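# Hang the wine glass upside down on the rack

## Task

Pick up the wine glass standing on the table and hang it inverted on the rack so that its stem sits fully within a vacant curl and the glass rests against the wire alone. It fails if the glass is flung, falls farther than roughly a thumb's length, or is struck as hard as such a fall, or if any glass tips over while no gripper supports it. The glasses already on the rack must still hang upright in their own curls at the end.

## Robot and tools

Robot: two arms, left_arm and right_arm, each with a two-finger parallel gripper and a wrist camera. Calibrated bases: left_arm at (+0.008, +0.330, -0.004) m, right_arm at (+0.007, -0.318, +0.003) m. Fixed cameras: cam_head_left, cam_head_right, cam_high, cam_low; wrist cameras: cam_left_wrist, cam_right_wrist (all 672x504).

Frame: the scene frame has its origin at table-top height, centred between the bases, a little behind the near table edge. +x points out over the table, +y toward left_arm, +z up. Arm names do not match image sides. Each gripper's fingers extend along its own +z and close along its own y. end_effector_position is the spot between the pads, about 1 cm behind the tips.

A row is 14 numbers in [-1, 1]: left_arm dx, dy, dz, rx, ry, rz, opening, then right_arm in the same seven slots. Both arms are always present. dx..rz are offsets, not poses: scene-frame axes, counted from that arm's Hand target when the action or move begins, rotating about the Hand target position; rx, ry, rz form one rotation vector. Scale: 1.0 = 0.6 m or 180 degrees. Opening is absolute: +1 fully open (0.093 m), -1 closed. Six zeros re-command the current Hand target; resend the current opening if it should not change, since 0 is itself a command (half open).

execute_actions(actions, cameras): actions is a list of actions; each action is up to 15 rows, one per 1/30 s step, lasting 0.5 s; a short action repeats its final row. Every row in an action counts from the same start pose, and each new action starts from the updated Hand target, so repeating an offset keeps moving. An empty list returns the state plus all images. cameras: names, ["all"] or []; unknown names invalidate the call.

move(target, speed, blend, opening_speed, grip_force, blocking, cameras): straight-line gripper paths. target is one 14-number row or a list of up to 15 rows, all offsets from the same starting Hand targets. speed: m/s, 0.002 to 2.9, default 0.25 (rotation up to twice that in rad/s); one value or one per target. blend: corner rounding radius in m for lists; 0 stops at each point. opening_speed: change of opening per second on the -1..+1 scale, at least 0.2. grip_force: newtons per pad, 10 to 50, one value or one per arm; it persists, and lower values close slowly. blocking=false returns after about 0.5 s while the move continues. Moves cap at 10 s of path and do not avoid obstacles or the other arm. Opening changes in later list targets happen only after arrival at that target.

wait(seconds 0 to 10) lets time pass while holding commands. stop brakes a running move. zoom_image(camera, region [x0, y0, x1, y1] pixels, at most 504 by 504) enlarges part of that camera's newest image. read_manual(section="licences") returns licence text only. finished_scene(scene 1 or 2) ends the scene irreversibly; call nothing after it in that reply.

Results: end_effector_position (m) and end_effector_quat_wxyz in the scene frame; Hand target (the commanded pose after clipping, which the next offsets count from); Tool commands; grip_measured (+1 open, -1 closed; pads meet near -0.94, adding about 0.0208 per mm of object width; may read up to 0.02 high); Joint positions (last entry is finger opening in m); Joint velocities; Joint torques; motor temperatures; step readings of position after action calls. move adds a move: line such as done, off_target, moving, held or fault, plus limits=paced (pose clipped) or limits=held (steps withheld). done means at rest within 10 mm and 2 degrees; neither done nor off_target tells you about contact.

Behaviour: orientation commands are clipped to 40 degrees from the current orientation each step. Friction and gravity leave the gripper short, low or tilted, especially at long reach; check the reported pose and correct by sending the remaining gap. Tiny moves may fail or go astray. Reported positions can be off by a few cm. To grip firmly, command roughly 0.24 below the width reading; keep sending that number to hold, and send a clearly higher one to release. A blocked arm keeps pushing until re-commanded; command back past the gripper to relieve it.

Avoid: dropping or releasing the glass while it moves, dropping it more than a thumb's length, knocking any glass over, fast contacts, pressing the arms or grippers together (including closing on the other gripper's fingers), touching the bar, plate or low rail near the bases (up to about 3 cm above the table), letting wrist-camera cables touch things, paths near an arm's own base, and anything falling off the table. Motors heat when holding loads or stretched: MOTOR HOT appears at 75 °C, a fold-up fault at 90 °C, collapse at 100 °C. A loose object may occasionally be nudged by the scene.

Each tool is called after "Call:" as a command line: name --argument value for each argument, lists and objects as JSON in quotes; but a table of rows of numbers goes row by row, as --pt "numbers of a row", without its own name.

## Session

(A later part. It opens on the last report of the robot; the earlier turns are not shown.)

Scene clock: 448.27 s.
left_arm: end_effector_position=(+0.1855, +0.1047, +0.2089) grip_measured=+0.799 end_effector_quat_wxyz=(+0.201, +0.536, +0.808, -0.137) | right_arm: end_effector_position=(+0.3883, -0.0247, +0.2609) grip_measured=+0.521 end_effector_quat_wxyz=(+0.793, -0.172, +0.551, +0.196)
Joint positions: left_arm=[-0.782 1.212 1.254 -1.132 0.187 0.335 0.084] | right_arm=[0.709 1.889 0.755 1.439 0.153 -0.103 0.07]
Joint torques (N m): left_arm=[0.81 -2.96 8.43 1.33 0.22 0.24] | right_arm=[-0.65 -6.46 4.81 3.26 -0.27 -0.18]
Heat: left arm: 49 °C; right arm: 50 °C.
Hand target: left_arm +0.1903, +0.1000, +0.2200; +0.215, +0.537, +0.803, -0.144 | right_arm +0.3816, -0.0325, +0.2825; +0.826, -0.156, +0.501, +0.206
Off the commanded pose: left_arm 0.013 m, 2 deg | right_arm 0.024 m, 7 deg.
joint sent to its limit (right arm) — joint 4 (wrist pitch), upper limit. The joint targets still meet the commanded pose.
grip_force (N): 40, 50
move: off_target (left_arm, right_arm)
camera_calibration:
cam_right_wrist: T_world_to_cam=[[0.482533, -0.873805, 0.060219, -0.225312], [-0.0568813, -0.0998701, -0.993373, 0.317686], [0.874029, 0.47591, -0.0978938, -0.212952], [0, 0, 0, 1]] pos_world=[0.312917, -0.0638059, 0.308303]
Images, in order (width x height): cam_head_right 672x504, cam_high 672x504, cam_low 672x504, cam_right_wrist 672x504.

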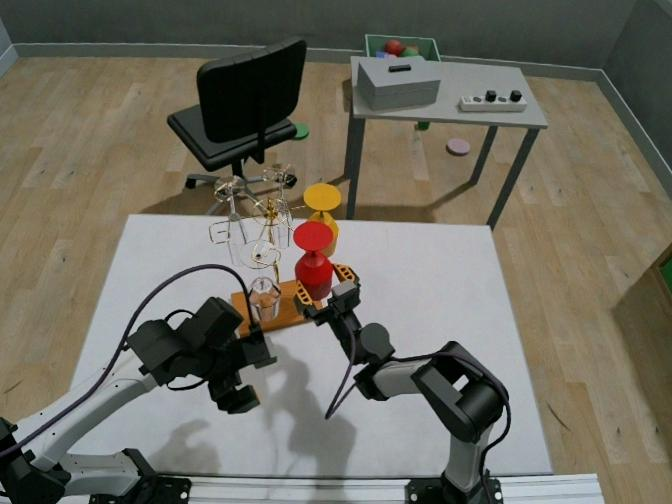

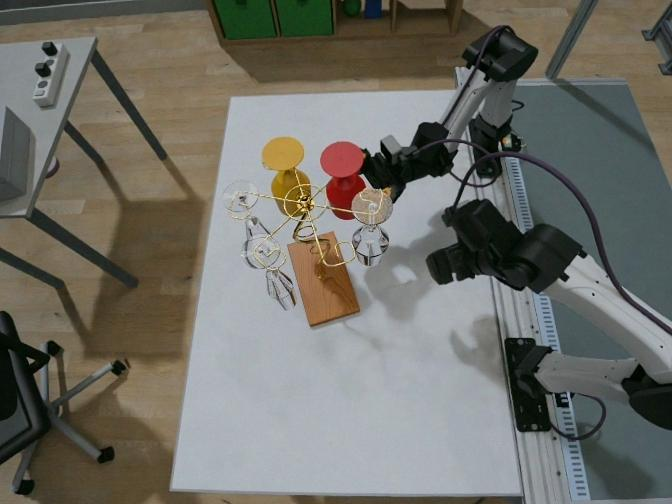

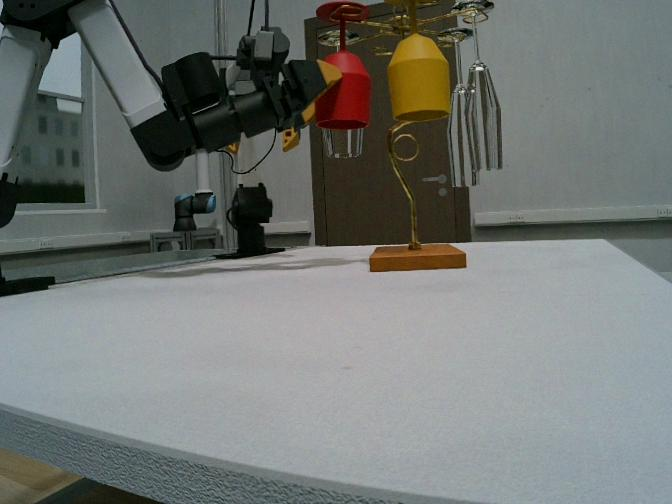

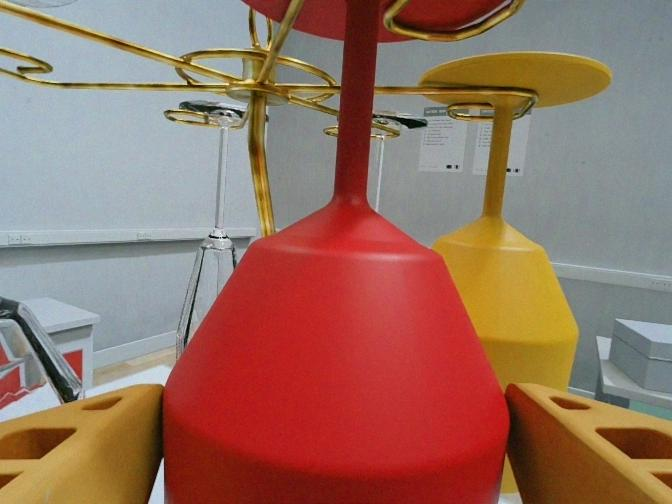

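Call:
move --pt "0 0 0 0 0 0 0.8 0 0 0.018 0 0 0 0.2" --pt "0 0 0 0 0 0 0.8 0.004 -0.0135 0.018 0 -0.02 0 0.2" --speed 0.04 --cameras '["cam_high","cam_head_right","cam_right_wrist","cam_low"]'

Call:
zoom_image --camera "cam_head_right" --region '[220, 160, 380, 300]'

Call:
zoom_image --camera "cam_high" --region '[260, 90, 400, 220]'

Call:
zoom_image --camera "cam_low" --region '[300, 0, 440, 80]'

Scene clock: 462.80 s.
left_arm: end_effector_position=(+0.1855, +0.1047, +0.2089) grip_measured=+0.799 end_effector_quat_wxyz=(+0.201, +0.536, +0.808, -0.137) | right_arm: end_effector_position=(+0.3921, -0.0286, +0.2614) grip_measured=+0.521 end_effector_quat_wxyz=(+0.795, -0.191, +0.544, +0.191)
Joint positions: left_arm=[-0.782 1.212 1.254 -1.132 0.187 0.335 0.084] | right_arm=[0.679 1.889 0.755 1.439 0.097 -0.125 0.07]
Joint torques (N m): left_arm=[0.84 -3 8.46 1.34 0.21 0.24] | right_arm=[-0.95 -7.97 5.05 3.27 -0.16 -0.16]
Motor temperatures (°C): left_arm=[27 33 50 37 27 28 26] | right_arm=[28 41 35 54 25 28 28]
Heat: left arm: 50 °C; right arm: 54 °C.
Hand target: left_arm +0.1903, +0.1000, +0.2200; +0.215, +0.537, +0.803, -0.144 | right_arm +0.3840, -0.0405, +0.2933; +0.841, -0.163, +0.475, +0.201
Off the commanded pose: left_arm 0.013 m, 2 deg | right_arm 0.035 m, 10 deg.
joint sent to its limit (right arm) — joint 4 (wrist pitch), upper limit. The joint targets are off in orientation, not in position.
grip_force (N): 40, 50
move: off_target (left_arm, right_arm)
camera_calibration:
cam_right_wrist: T_world_to_cam=[[0.494122, -0.863809, 0.0983702, -0.244863], [-0.033215, -0.131822, -0.990717, 0.307012], [0.868758, 0.486268, -0.0938278, -0.213085], [0, 0, 0, 1]] pos_world=[0.316309, -0.0674274, 0.308255]
Images, in order (width x height): cam_head_right 672x504, cam_high 672x504, cam_low 672x504, cam_right_wrist 672x504.

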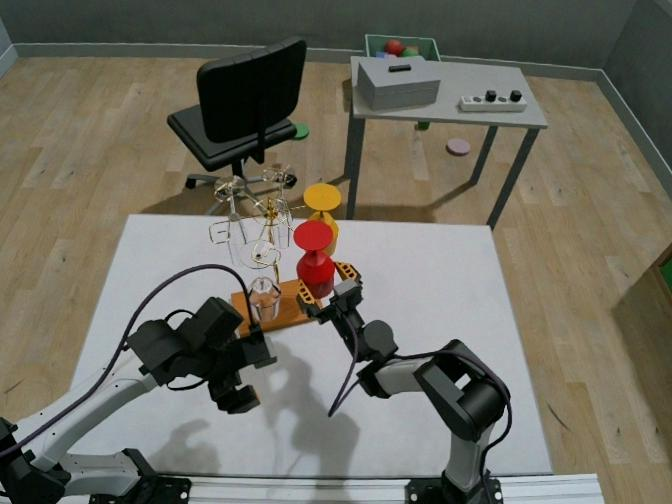

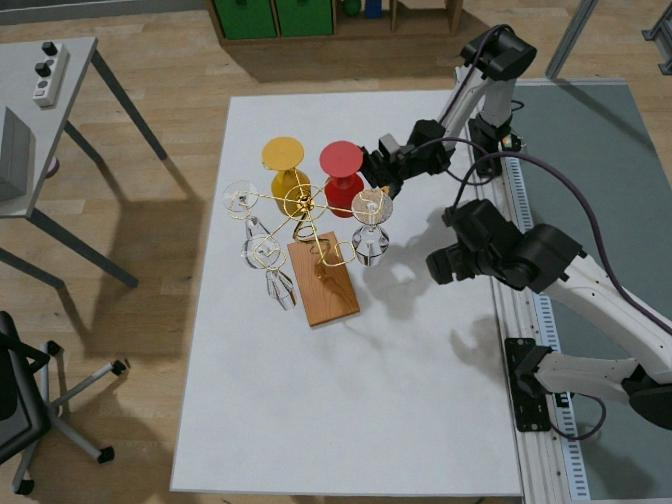

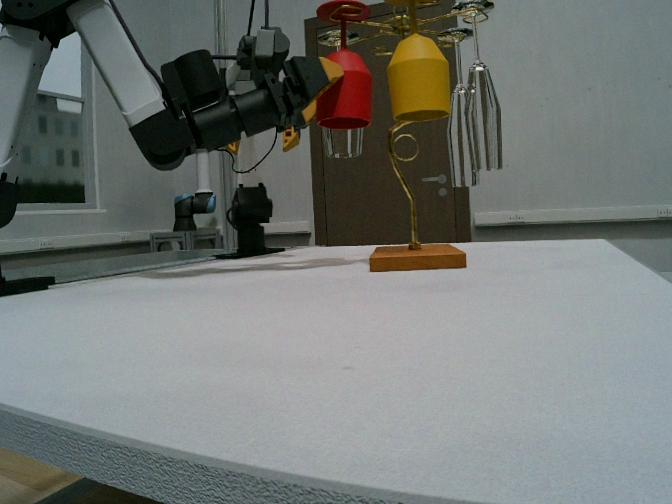

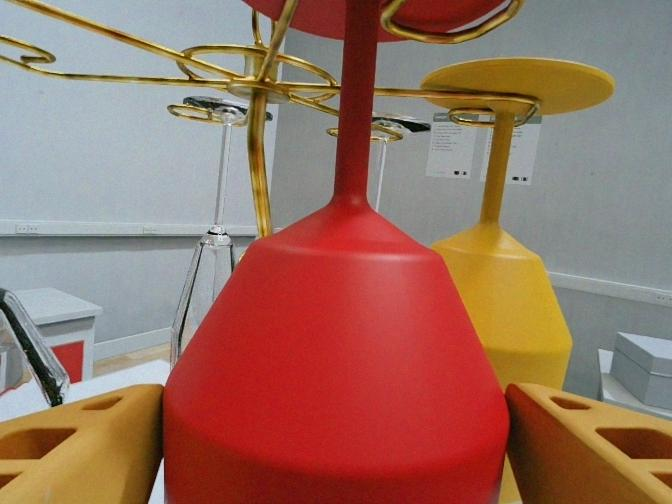

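Scaled by 3.150 from the camera's 672x504 image, which has a finer 960x720 frame.

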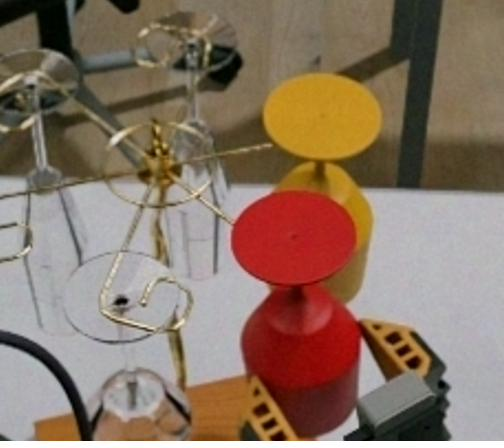

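Scaled by 3.600 from the camera's 672x504 image, which has a finer 960x720 frame.

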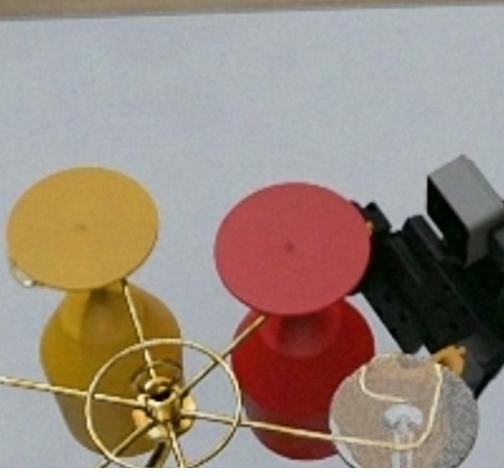

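Scaled by 3.600 from the camera's 672x504 image, which has a finer 960x720 frame.

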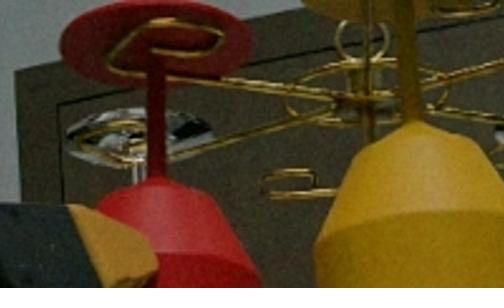

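Call:
move --pt "0 0 0 0 0 0 0.8 -0.002 0 0.015 0 0.016 0 0.2" --pt "0 0 0 0 0 0 0.8 -0.011 -0.013 0.017 0 0.016 0 0.2" --speed 0.04 --cameras '["cam_high","cam_head_right","cam_right_wrist","cam_low"]'

Call:
zoom_image --camera "cam_head_right" --region '[220, 160, 380, 300]'

Call:
zoom_image --camera "cam_high" --region '[260, 90, 400, 220]'

Call:
zoom_image --camera "cam_low" --region '[300, 0, 440, 80]'

Scene clock: 474.40 s.
left_arm: end_effector_position=(+0.1855, +0.1047, +0.2089) grip_measured=+0.799 end_effector_quat_wxyz=(+0.201, +0.536, +0.808, -0.137) | right_arm: end_effector_position=(+0.3877, -0.0352, +0.2640) grip_measured=+0.521 end_effector_quat_wxyz=(+0.795, -0.189, +0.544, +0.189)
Joint positions: left_arm=[-0.782 1.212 1.254 -1.132 0.187 0.335 0.084] | right_arm=[0.675 1.858 0.727 1.438 0.1 -0.125 0.07]
Joint torques (N m): left_arm=[0.83 -2.96 8.43 1.33 0.22 0.24] | right_arm=[-0.65 -10.18 5.16 2.97 -0.12 0.11]
Motor temperatures (°C): left_arm=[27 32 50 36 27 28 26] | right_arm=[28 42 35 56 25 28 28]
Heat: left arm: 50 °C; right arm: 56 °C.
Hand target: left_arm +0.1903, +0.1000, +0.2200; +0.215, +0.537, +0.803, -0.144 | right_arm +0.3774, -0.0484, +0.3035; +0.829, -0.158, +0.496, +0.205
Off the commanded pose: left_arm 0.013 m, 2 deg | right_arm 0.043 m, 8 deg.
grip_force (N): 40, 50
move: off_target (left_arm, right_arm)
camera_calibration:
cam_right_wrist: T_world_to_cam=[[0.488427, -0.867211, 0.0968703, -0.246146], [-0.0342173, -0.129962, -0.990928, 0.309131], [0.871934, 0.480681, -0.0931503, -0.207361], [0, 0, 0, 1]] pos_world=[0.311607, -0.0736112, 0.310855]
Images, in order (width x height): cam_head_right 672x504, cam_high 672x504, cam_low 672x504, cam_right_wrist 672x504.

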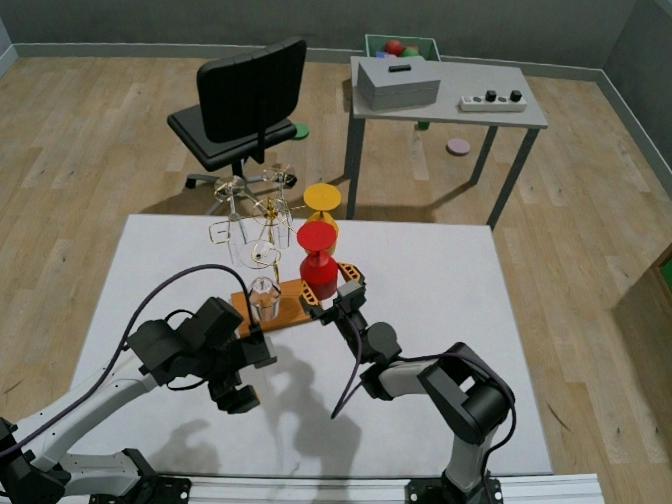

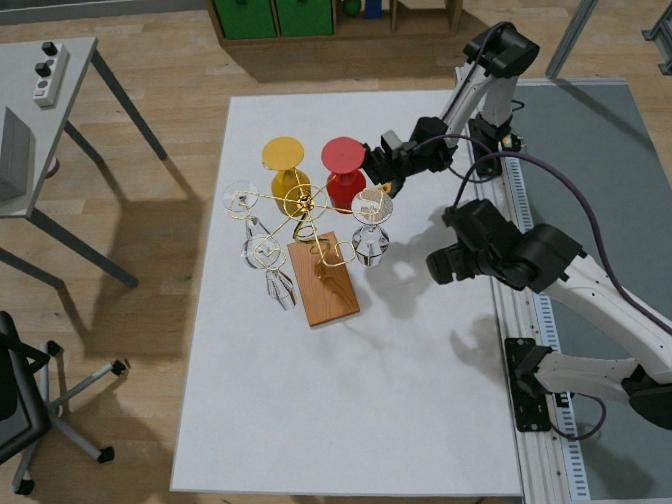

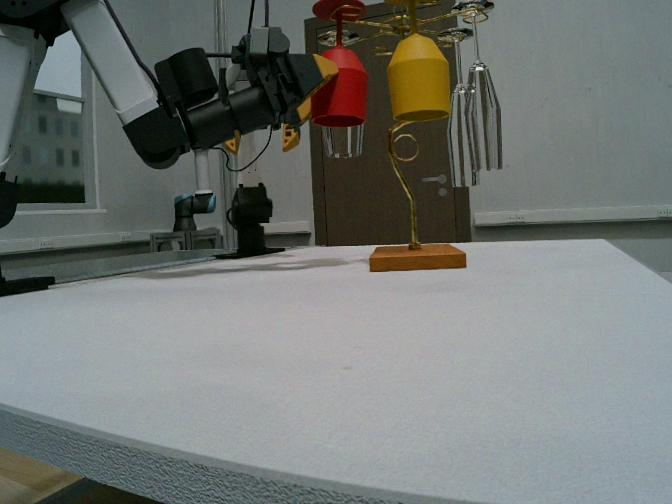

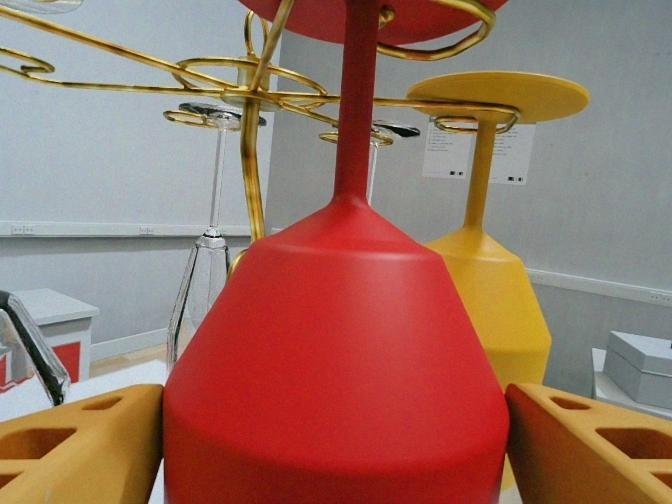

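Scaled by 3.150 from the camera's 672x504 image, which has a finer 960x720 frame.

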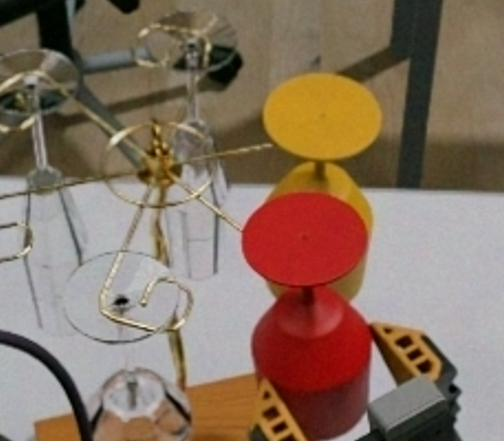

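Scaled by 3.600 from the camera's 672x504 image, which has a finer 960x720 frame.

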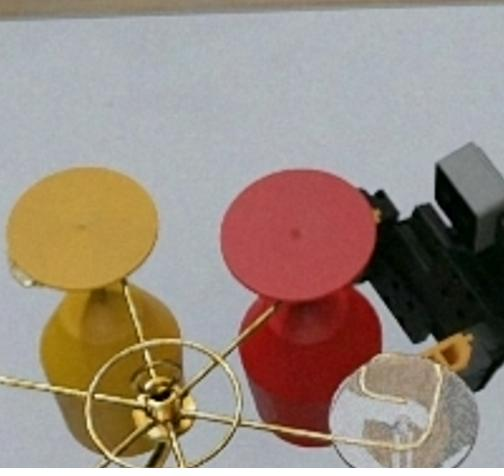

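Scaled by 3.600 from the camera's 672x504 image, which has a finer 960x720 frame.

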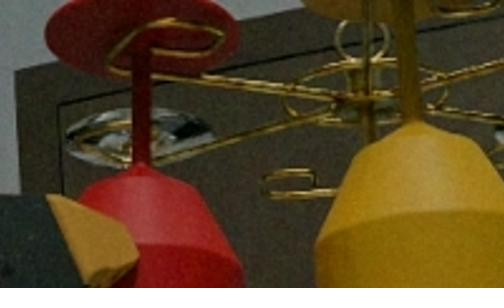

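Call:
move --target '[0,0,0,0,0,0,0.8,0.003,0.002,-0.036,0,0,0,0.2]' --speed 0.03 --cameras '["cam_high","cam_head_right","cam_right_wrist","cam_low"]'

Call:
zoom_image --camera "cam_right_wrist" --region '[210, 0, 560, 220]'

Call:
zoom_image --camera "cam_low" --region '[300, 0, 440, 80]'

Scene clock: 478.40 s.
left_arm: end_effector_position=(+0.1855, +0.1047, +0.2089) grip_measured=+0.799 end_effector_quat_wxyz=(+0.201, +0.536, +0.808, -0.137) | right_arm: end_effector_position=(+0.3864, -0.0360, +0.2606) grip_measured=+0.521 end_effector_quat_wxyz=(+0.793, -0.190, +0.547, +0.188)
Joint positions: left_arm=[-0.782 1.212 1.254 -1.132 0.187 0.335 0.084] | right_arm=[0.675 1.858 0.716 1.441 0.098 -0.125 0.07]
Joint torques (N m): left_arm=[0.81 -2.95 8.47 1.34 0.21 0.24] | right_arm=[-0.59 -6.74 3.95 3.26 -0.04 0.13]
Motor temperatures (°C): left_arm=[27 32 50 36 27 28 26] | right_arm=[28 43 35 56 25 28 28]
Heat: left arm: 50 °C; right arm: 56 °C.
Hand target: left_arm +0.1903, +0.1000, +0.2200; +0.215, +0.537, +0.803, -0.144 | right_arm +0.3793, -0.0472, +0.2820; +0.829, -0.158, +0.495, +0.205
Off the commanded pose: left_arm 0.013 m, 2 deg | right_arm 0.025 m, 8 deg.
joint sent to its limit (right arm) — joint 4 (wrist pitch), upper limit. The joint targets still meet the commanded pose.
grip_force (N): 40, 50
move: off_target (left_arm, right_arm)
camera_calibration:
cam_right_wrist: T_world_to_cam=[[0.489795, -0.866273, 0.0983486, -0.24676], [-0.0395208, -0.134751, -0.990091, 0.307199], [0.870942, 0.481054, -0.100236, -0.204041], [0, 0, 0, 1]] pos_world=[0.31071, -0.074211, 0.307971]
Images, in order (width x height): cam_head_right 672x504, cam_high 672x504, cam_low 672x504, cam_right_wrist 672x504.

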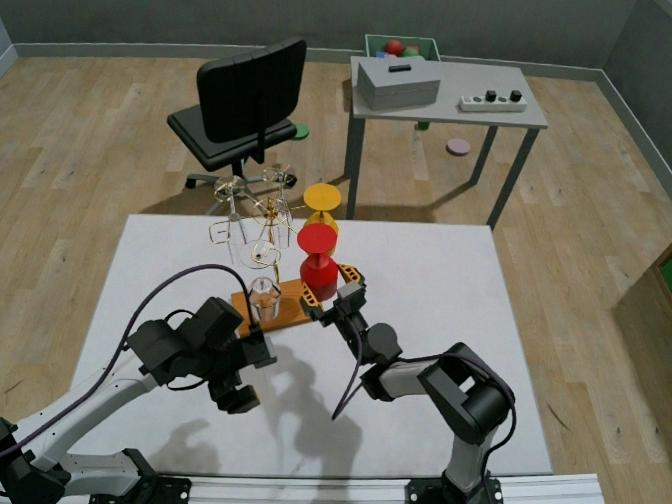

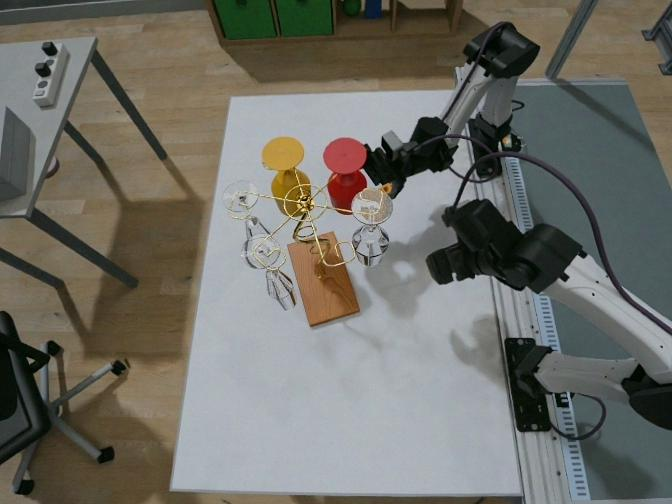

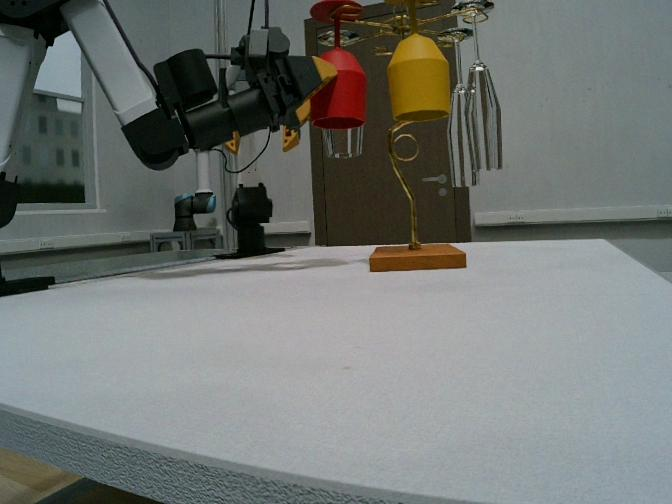

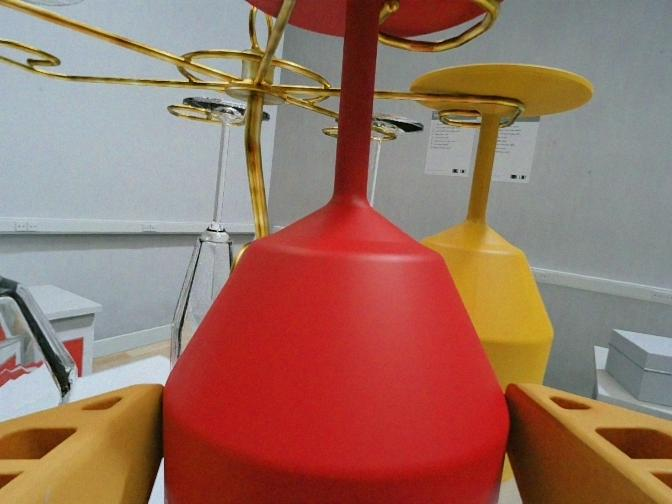

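Scaled by 1.440 from the camera's 672x504 image, which has a finer 960x720 frame.

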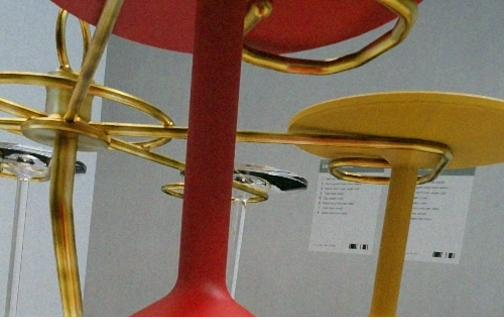

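Scaled by 3.600 from the camera's 672x504 image, which has a finer 960x720 frame.

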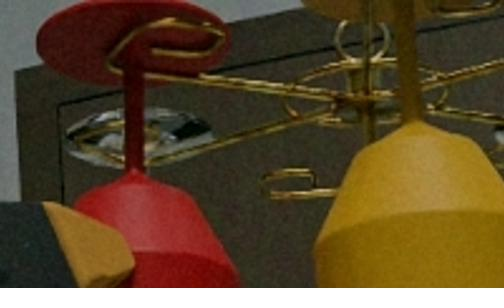

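Call:
move --target '[0,0,0,0,0,0,0.8,0.003,0.003,-0.007,0,0,0,0.2]' --speed 0.03 --cameras '["cam_high","cam_head_right","cam_right_wrist","cam_low"]'

Call:
zoom_image --camera "cam_head_right" --region '[220, 160, 380, 300]'

Call:
zoom_image --camera "cam_high" --region '[260, 90, 400, 220]'

Call:
zoom_image --camera "cam_low" --region '[300, 0, 440, 80]'

Scene clock: 483.97 s.
left_arm: end_effector_position=(+0.1855, +0.1047, +0.2089) grip_measured=+0.799 end_effector_quat_wxyz=(+0.201, +0.536, +0.808, -0.137) | right_arm: end_effector_position=(+0.3864, -0.0359, +0.2606) grip_measured=+0.521 end_effector_quat_wxyz=(+0.793, -0.190, +0.547, +0.189)
Joint positions: left_arm=[-0.782 1.212 1.254 -1.132 0.187 0.335 0.084] | right_arm=[0.675 1.858 0.716 1.441 0.098 -0.125 0.07]
Joint torques (N m): left_arm=[0.84 -2.97 8.44 1.34 0.22 0.24] | right_arm=[-0.59 -5.79 4.27 3.24 -0.04 0.16]
Motor temperatures (°C): left_arm=[27 32 50 36 27 28 26] | right_arm=[28 43 35 58 25 28 28]
Heat: left arm: 50 °C; right arm: 58 °C.
Hand target: left_arm +0.1903, +0.1000, +0.2200; +0.215, +0.537, +0.803, -0.144 | right_arm +0.3810, -0.0454, +0.2778; +0.829, -0.158, +0.495, +0.205
Off the commanded pose: left_arm 0.013 m, 2 deg | right_arm 0.020 m, 8 deg.
joint sent to its limit (right arm) — joint 4 (wrist pitch), upper limit. The joint targets are off in orientation, not in position.
grip_force (N): 40, 50
move: off_target (left_arm, right_arm)
camera_calibration:
cam_right_wrist: T_world_to_cam=[[0.490069, -0.866105, 0.09846, -0.246868], [-0.0394161, -0.134857, -0.990081, 0.307155], [0.870792, 0.481327, -0.100227, -0.203977], [0, 0, 0, 1]] pos_world=[0.31071, -0.0742118, 0.307971]
Images, in order (width x height): cam_head_right 672x504, cam_high 672x504, cam_low 672x504, cam_right_wrist 672x504.

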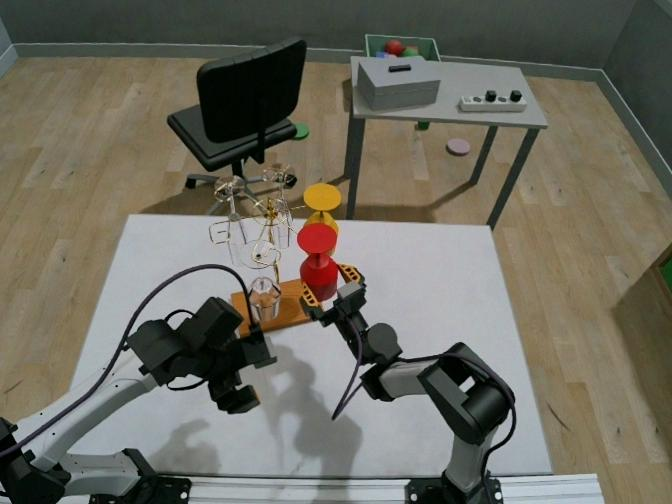

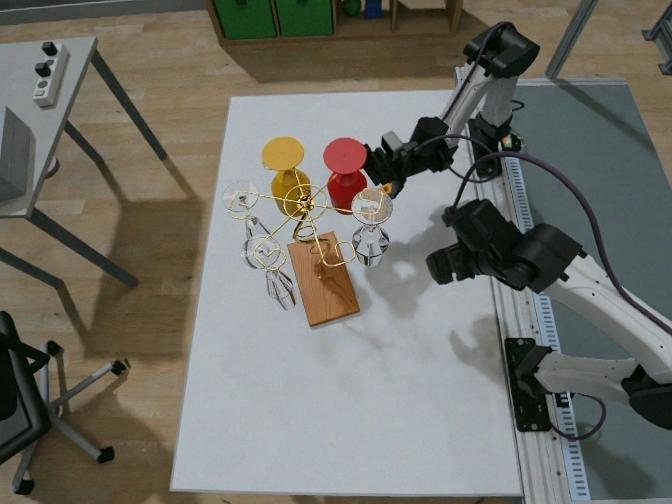

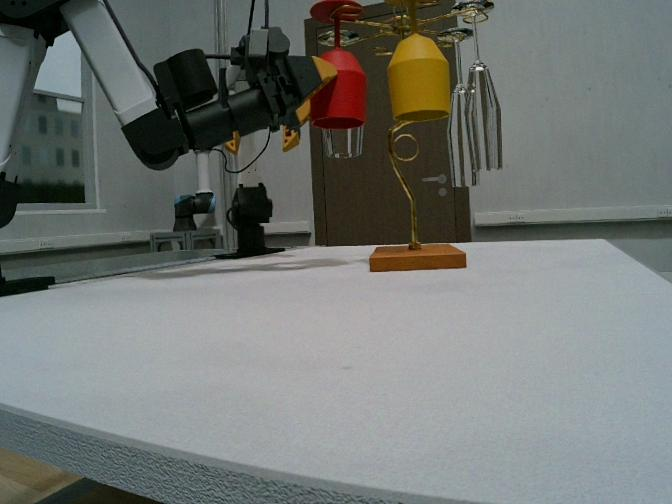

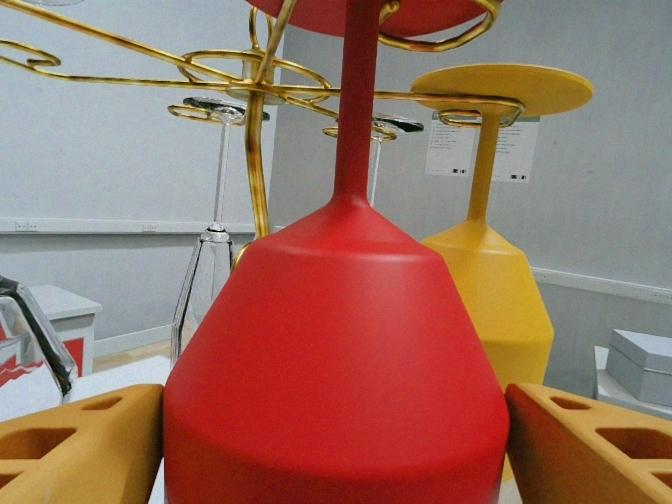

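Scaled by 3.150 from the camera's 672x504 image, which has a finer 960x720 frame.

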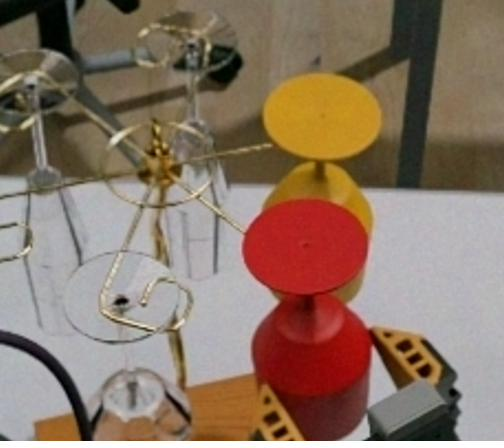

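Scaled by 3.600 from the camera's 672x504 image, which has a finer 960x720 frame.

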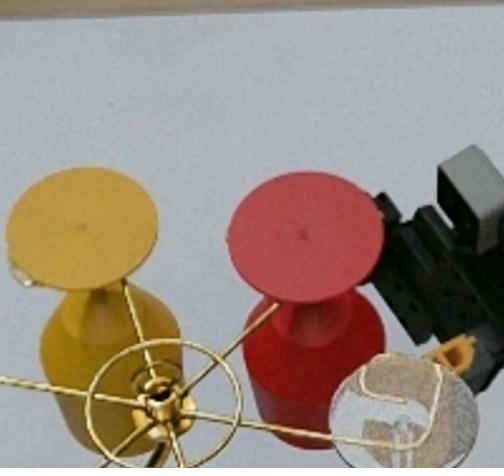

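Scaled by 3.600 from the camera's 672x504 image, which has a finer 960x720 frame.

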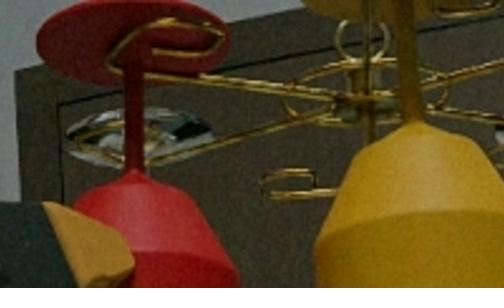

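Call:
move --target '[0,0,0,0,0,0,0.8,0.003,0.004,-0.004,0,0,0,0.75]' --opening_speed 0.25 --cameras '["cam_high","cam_head_right","cam_right_wrist","cam_low"]'

Call:
zoom_image --camera "cam_low" --region '[240, 0, 520, 210]'

Scene clock: 491.50 s.
left_arm: end_effector_position=(+0.1855, +0.1047, +0.2089) grip_measured=+0.799 end_effector_quat_wxyz=(+0.201, +0.536, +0.808, -0.137) | right_arm: end_effector_position=(+0.3889, -0.0350, +0.2520) grip_measured=+0.748 end_effector_quat_wxyz=(+0.788, -0.191, +0.555, +0.187)
Joint positions: left_arm=[-0.782 1.212 1.254 -1.132 0.187 0.335 0.084] | right_arm=[0.675 1.877 0.716 1.44 0.103 -0.122 0.081]
Joint torques (N m): left_arm=[0.84 -2.97 8.42 1.33 0.22 0.24] | right_arm=[-0.24 -6.38 4.94 3.28 -0.06 0.12]
Motor temperatures (°C): left_arm=[27 32 50 36 27 28 26] | right_arm=[28 43 34 59 25 28 28]
Heat: left arm: 50 °C; right arm: 59 °C.
Hand target: left_arm +0.1903, +0.1000, +0.2200; +0.215, +0.537, +0.803, -0.144 | right_arm +0.3828, -0.0430, +0.2754; +0.829, -0.158, +0.495, +0.205
Off the commanded pose: left_arm 0.013 m, 2 deg | right_arm 0.025 m, 9 deg.
joint sent to its limit (right arm) — joint 4 (wrist pitch), upper limit. The joint targets are off in orientation, not in position.
grip_force (N): 40, 50
move: off_target (left_arm, right_arm)
camera_calibration:
cam_right_wrist: T_world_to_cam=[[0.488716, -0.867021, 0.0971095, -0.245593], [-0.057051, -0.142829, -0.988102, 0.304977], [0.870575, 0.477361, -0.119267, -0.202734], [0, 0, 0, 1]] pos_world=[0.31392, -0.0725978, 0.301018]
Images, in order (width x height): cam_head_right 672x504, cam_high 672x504, cam_low 672x504, cam_right_wrist 672x504.

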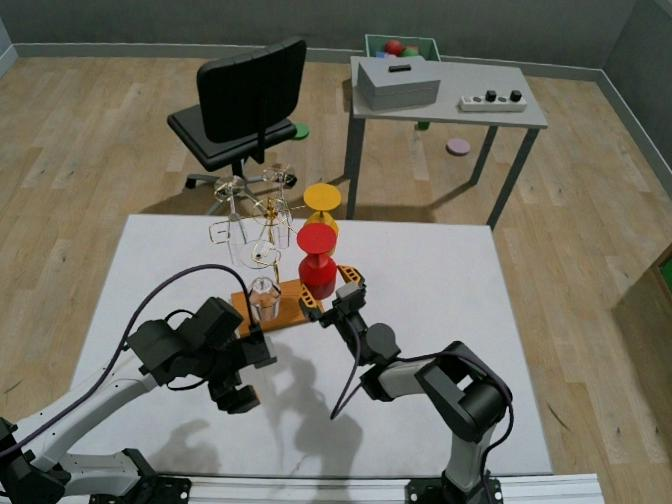

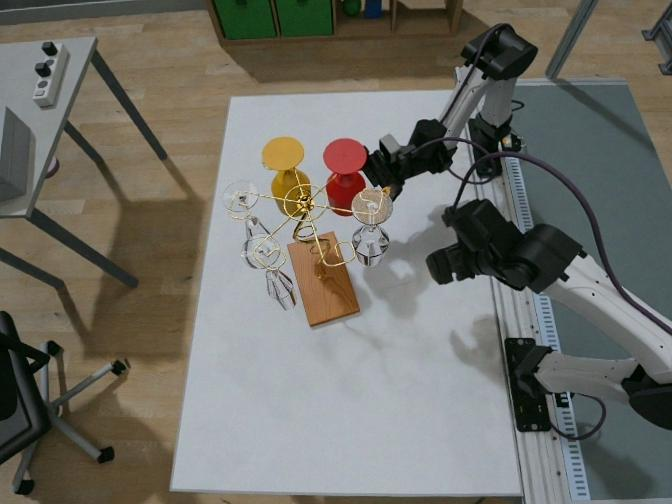

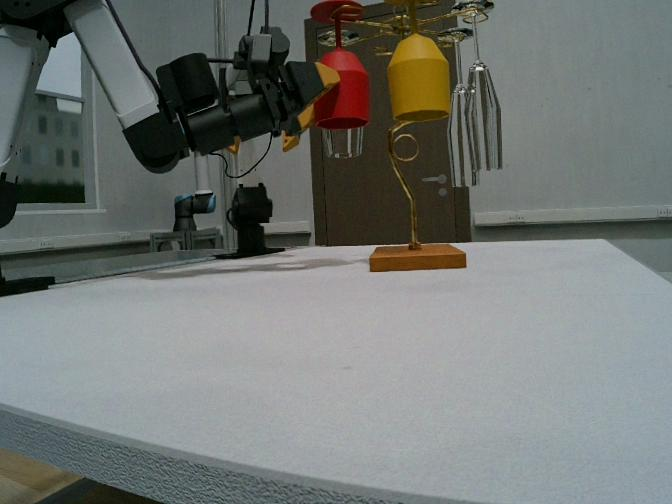

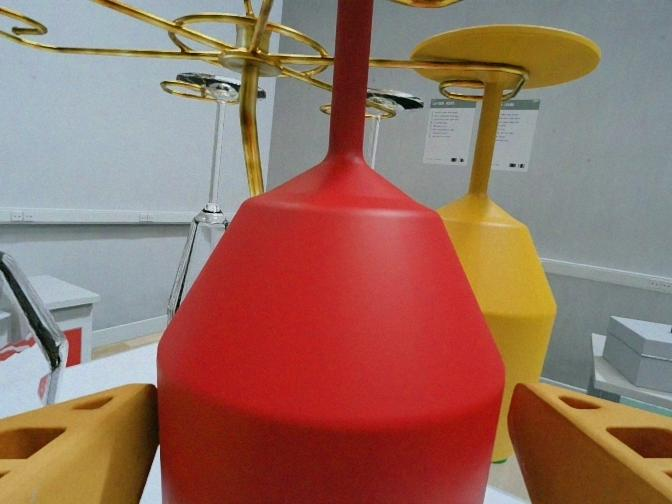

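Scaled by 1.800 from the camera's 672x504 image, which has a finer 960x720 frame.

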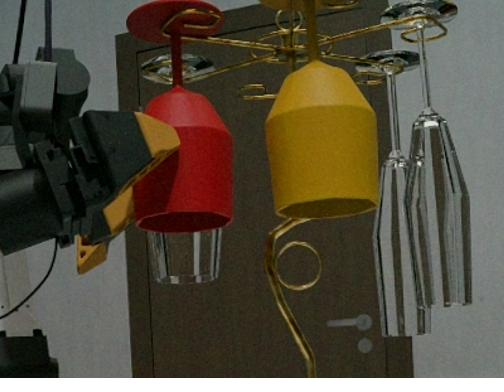

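Call:
move --pt "0 0 0 0 0 0 0.8 0 0 -0.004 0 0 0 0.96" --pt "0 0 0 0 0 0 0.8 -0.095 -0.054 -0.05 0 0 0 0.96" --pt "0 0 0 0 0 0 0.8 -0.25 -0.155 -0.12 0 0 0 0.96" --opening_speed 0.3 --speed '[0.05,0.07,0.15]' --blend '[0,0.01,0]' --cameras '["cam_high","cam_low","cam_head_right","cam_right_wrist"]'

Call:
zoom_image --camera "cam_low" --region '[240, 0, 520, 210]'

Call:
zoom_image --camera "cam_head_right" --region '[200, 160, 360, 300]'

Scene clock: 503.70 s.
left_arm: end_effector_position=(+0.1855, +0.1047, +0.2089) grip_measured=+0.799 end_effector_quat_wxyz=(+0.201, +0.536, +0.808, -0.137) | right_arm: end_effector_position=(+0.2385, -0.1324, +0.1901) grip_measured=+0.958 end_effector_quat_wxyz=(+0.745, -0.155, +0.633, +0.139)
Joint positions: left_arm=[-0.782 1.212 1.254 -1.132 0.187 0.335 0.084] | right_arm=[0.957 1.306 0.004 1.431 0.524 -0.119 0.091]
Joint torques (N m): left_arm=[0.84 -2.97 8.44 1.34 0.22 0.23] | right_arm=[0.87 -2.7 4.26 2.63 -0.09 -0.14]
Motor temperatures (°C): left_arm=[27 32 51 36 27 28 26] | right_arm=[28 42 34 60 25 28 27]
Heat: left arm: 51 °C; right arm: 60 °C.
Hand target: left_arm +0.1903, +0.1000, +0.2200; +0.215, +0.537, +0.803, -0.144 | right_arm +0.2328, -0.1359, +0.2034; +0.829, -0.158, +0.496, +0.205
Off the commanded pose: left_arm 0.013 m, 2 deg | right_arm 0.015 m, 20 deg.
joint sent to its limit (right arm) — joint 3 (elbow), lower limit, where the elbow is as bent as it goes. The joint targets are off in orientation, not in position.
grip_force (N): 40, 50
move: off_target (left_arm, right_arm)
camera_calibration:
cam_right_wrist: T_world_to_cam=[[0.385169, -0.920816, 0.0611714, -0.226109], [-0.23986, -0.163898, -0.956872, 0.256169], [0.89113, 0.353885, -0.283995, -0.0225651], [0, 0, 0, 1]] pos_world=[0.168644, -0.158234, 0.252545]
Images, in order (width x height): cam_head_right 672x504, cam_high 672x504, cam_low 672x504, cam_right_wrist 672x504.

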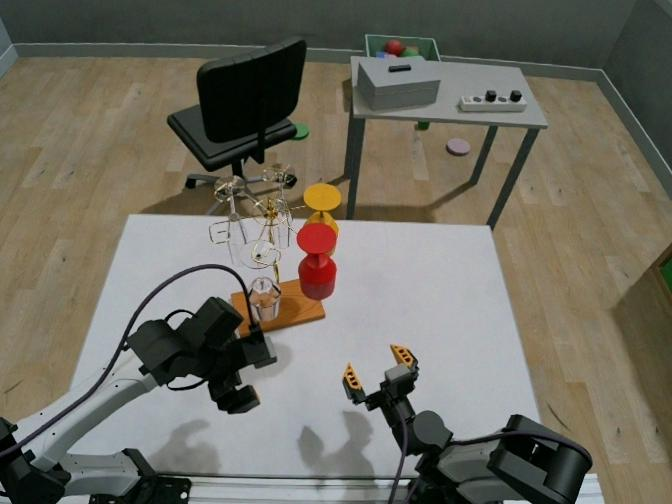

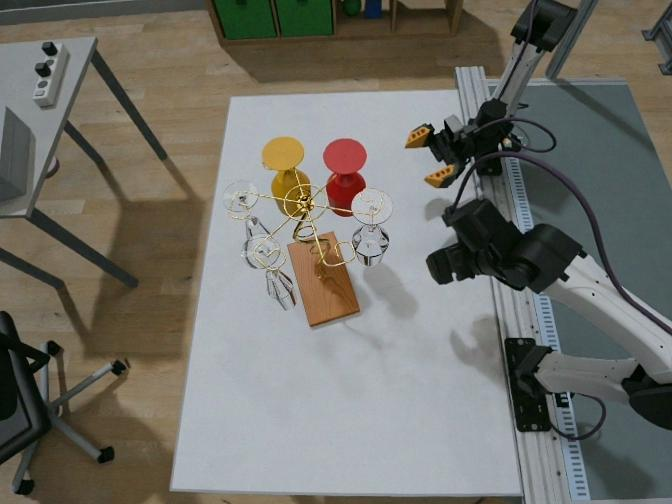

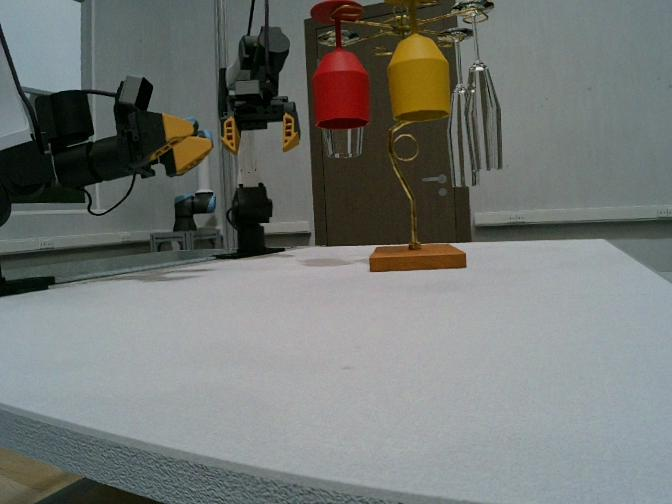

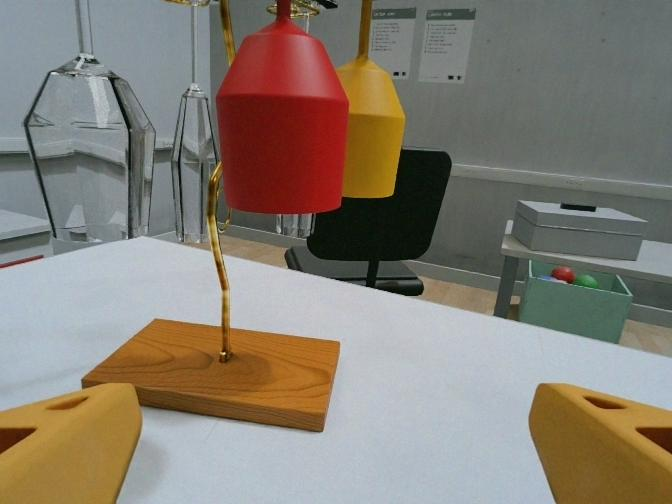

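Scaled by 1.800 from the camera's 672x504 image, which has a finer 960x720 frame.

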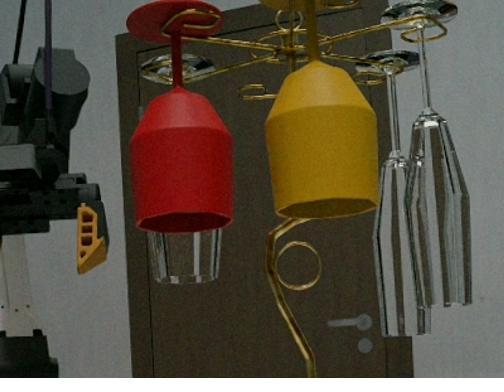

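Scaled by 3.150 from the camera's 672x504 image, which has a finer 960x720 frame.

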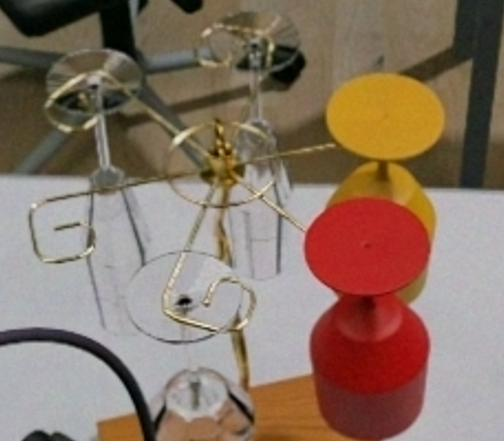

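The red glass hangs straight with the gripper clear of it.

Call:
finished_scene --scene 2

The scene is finished: the task was done.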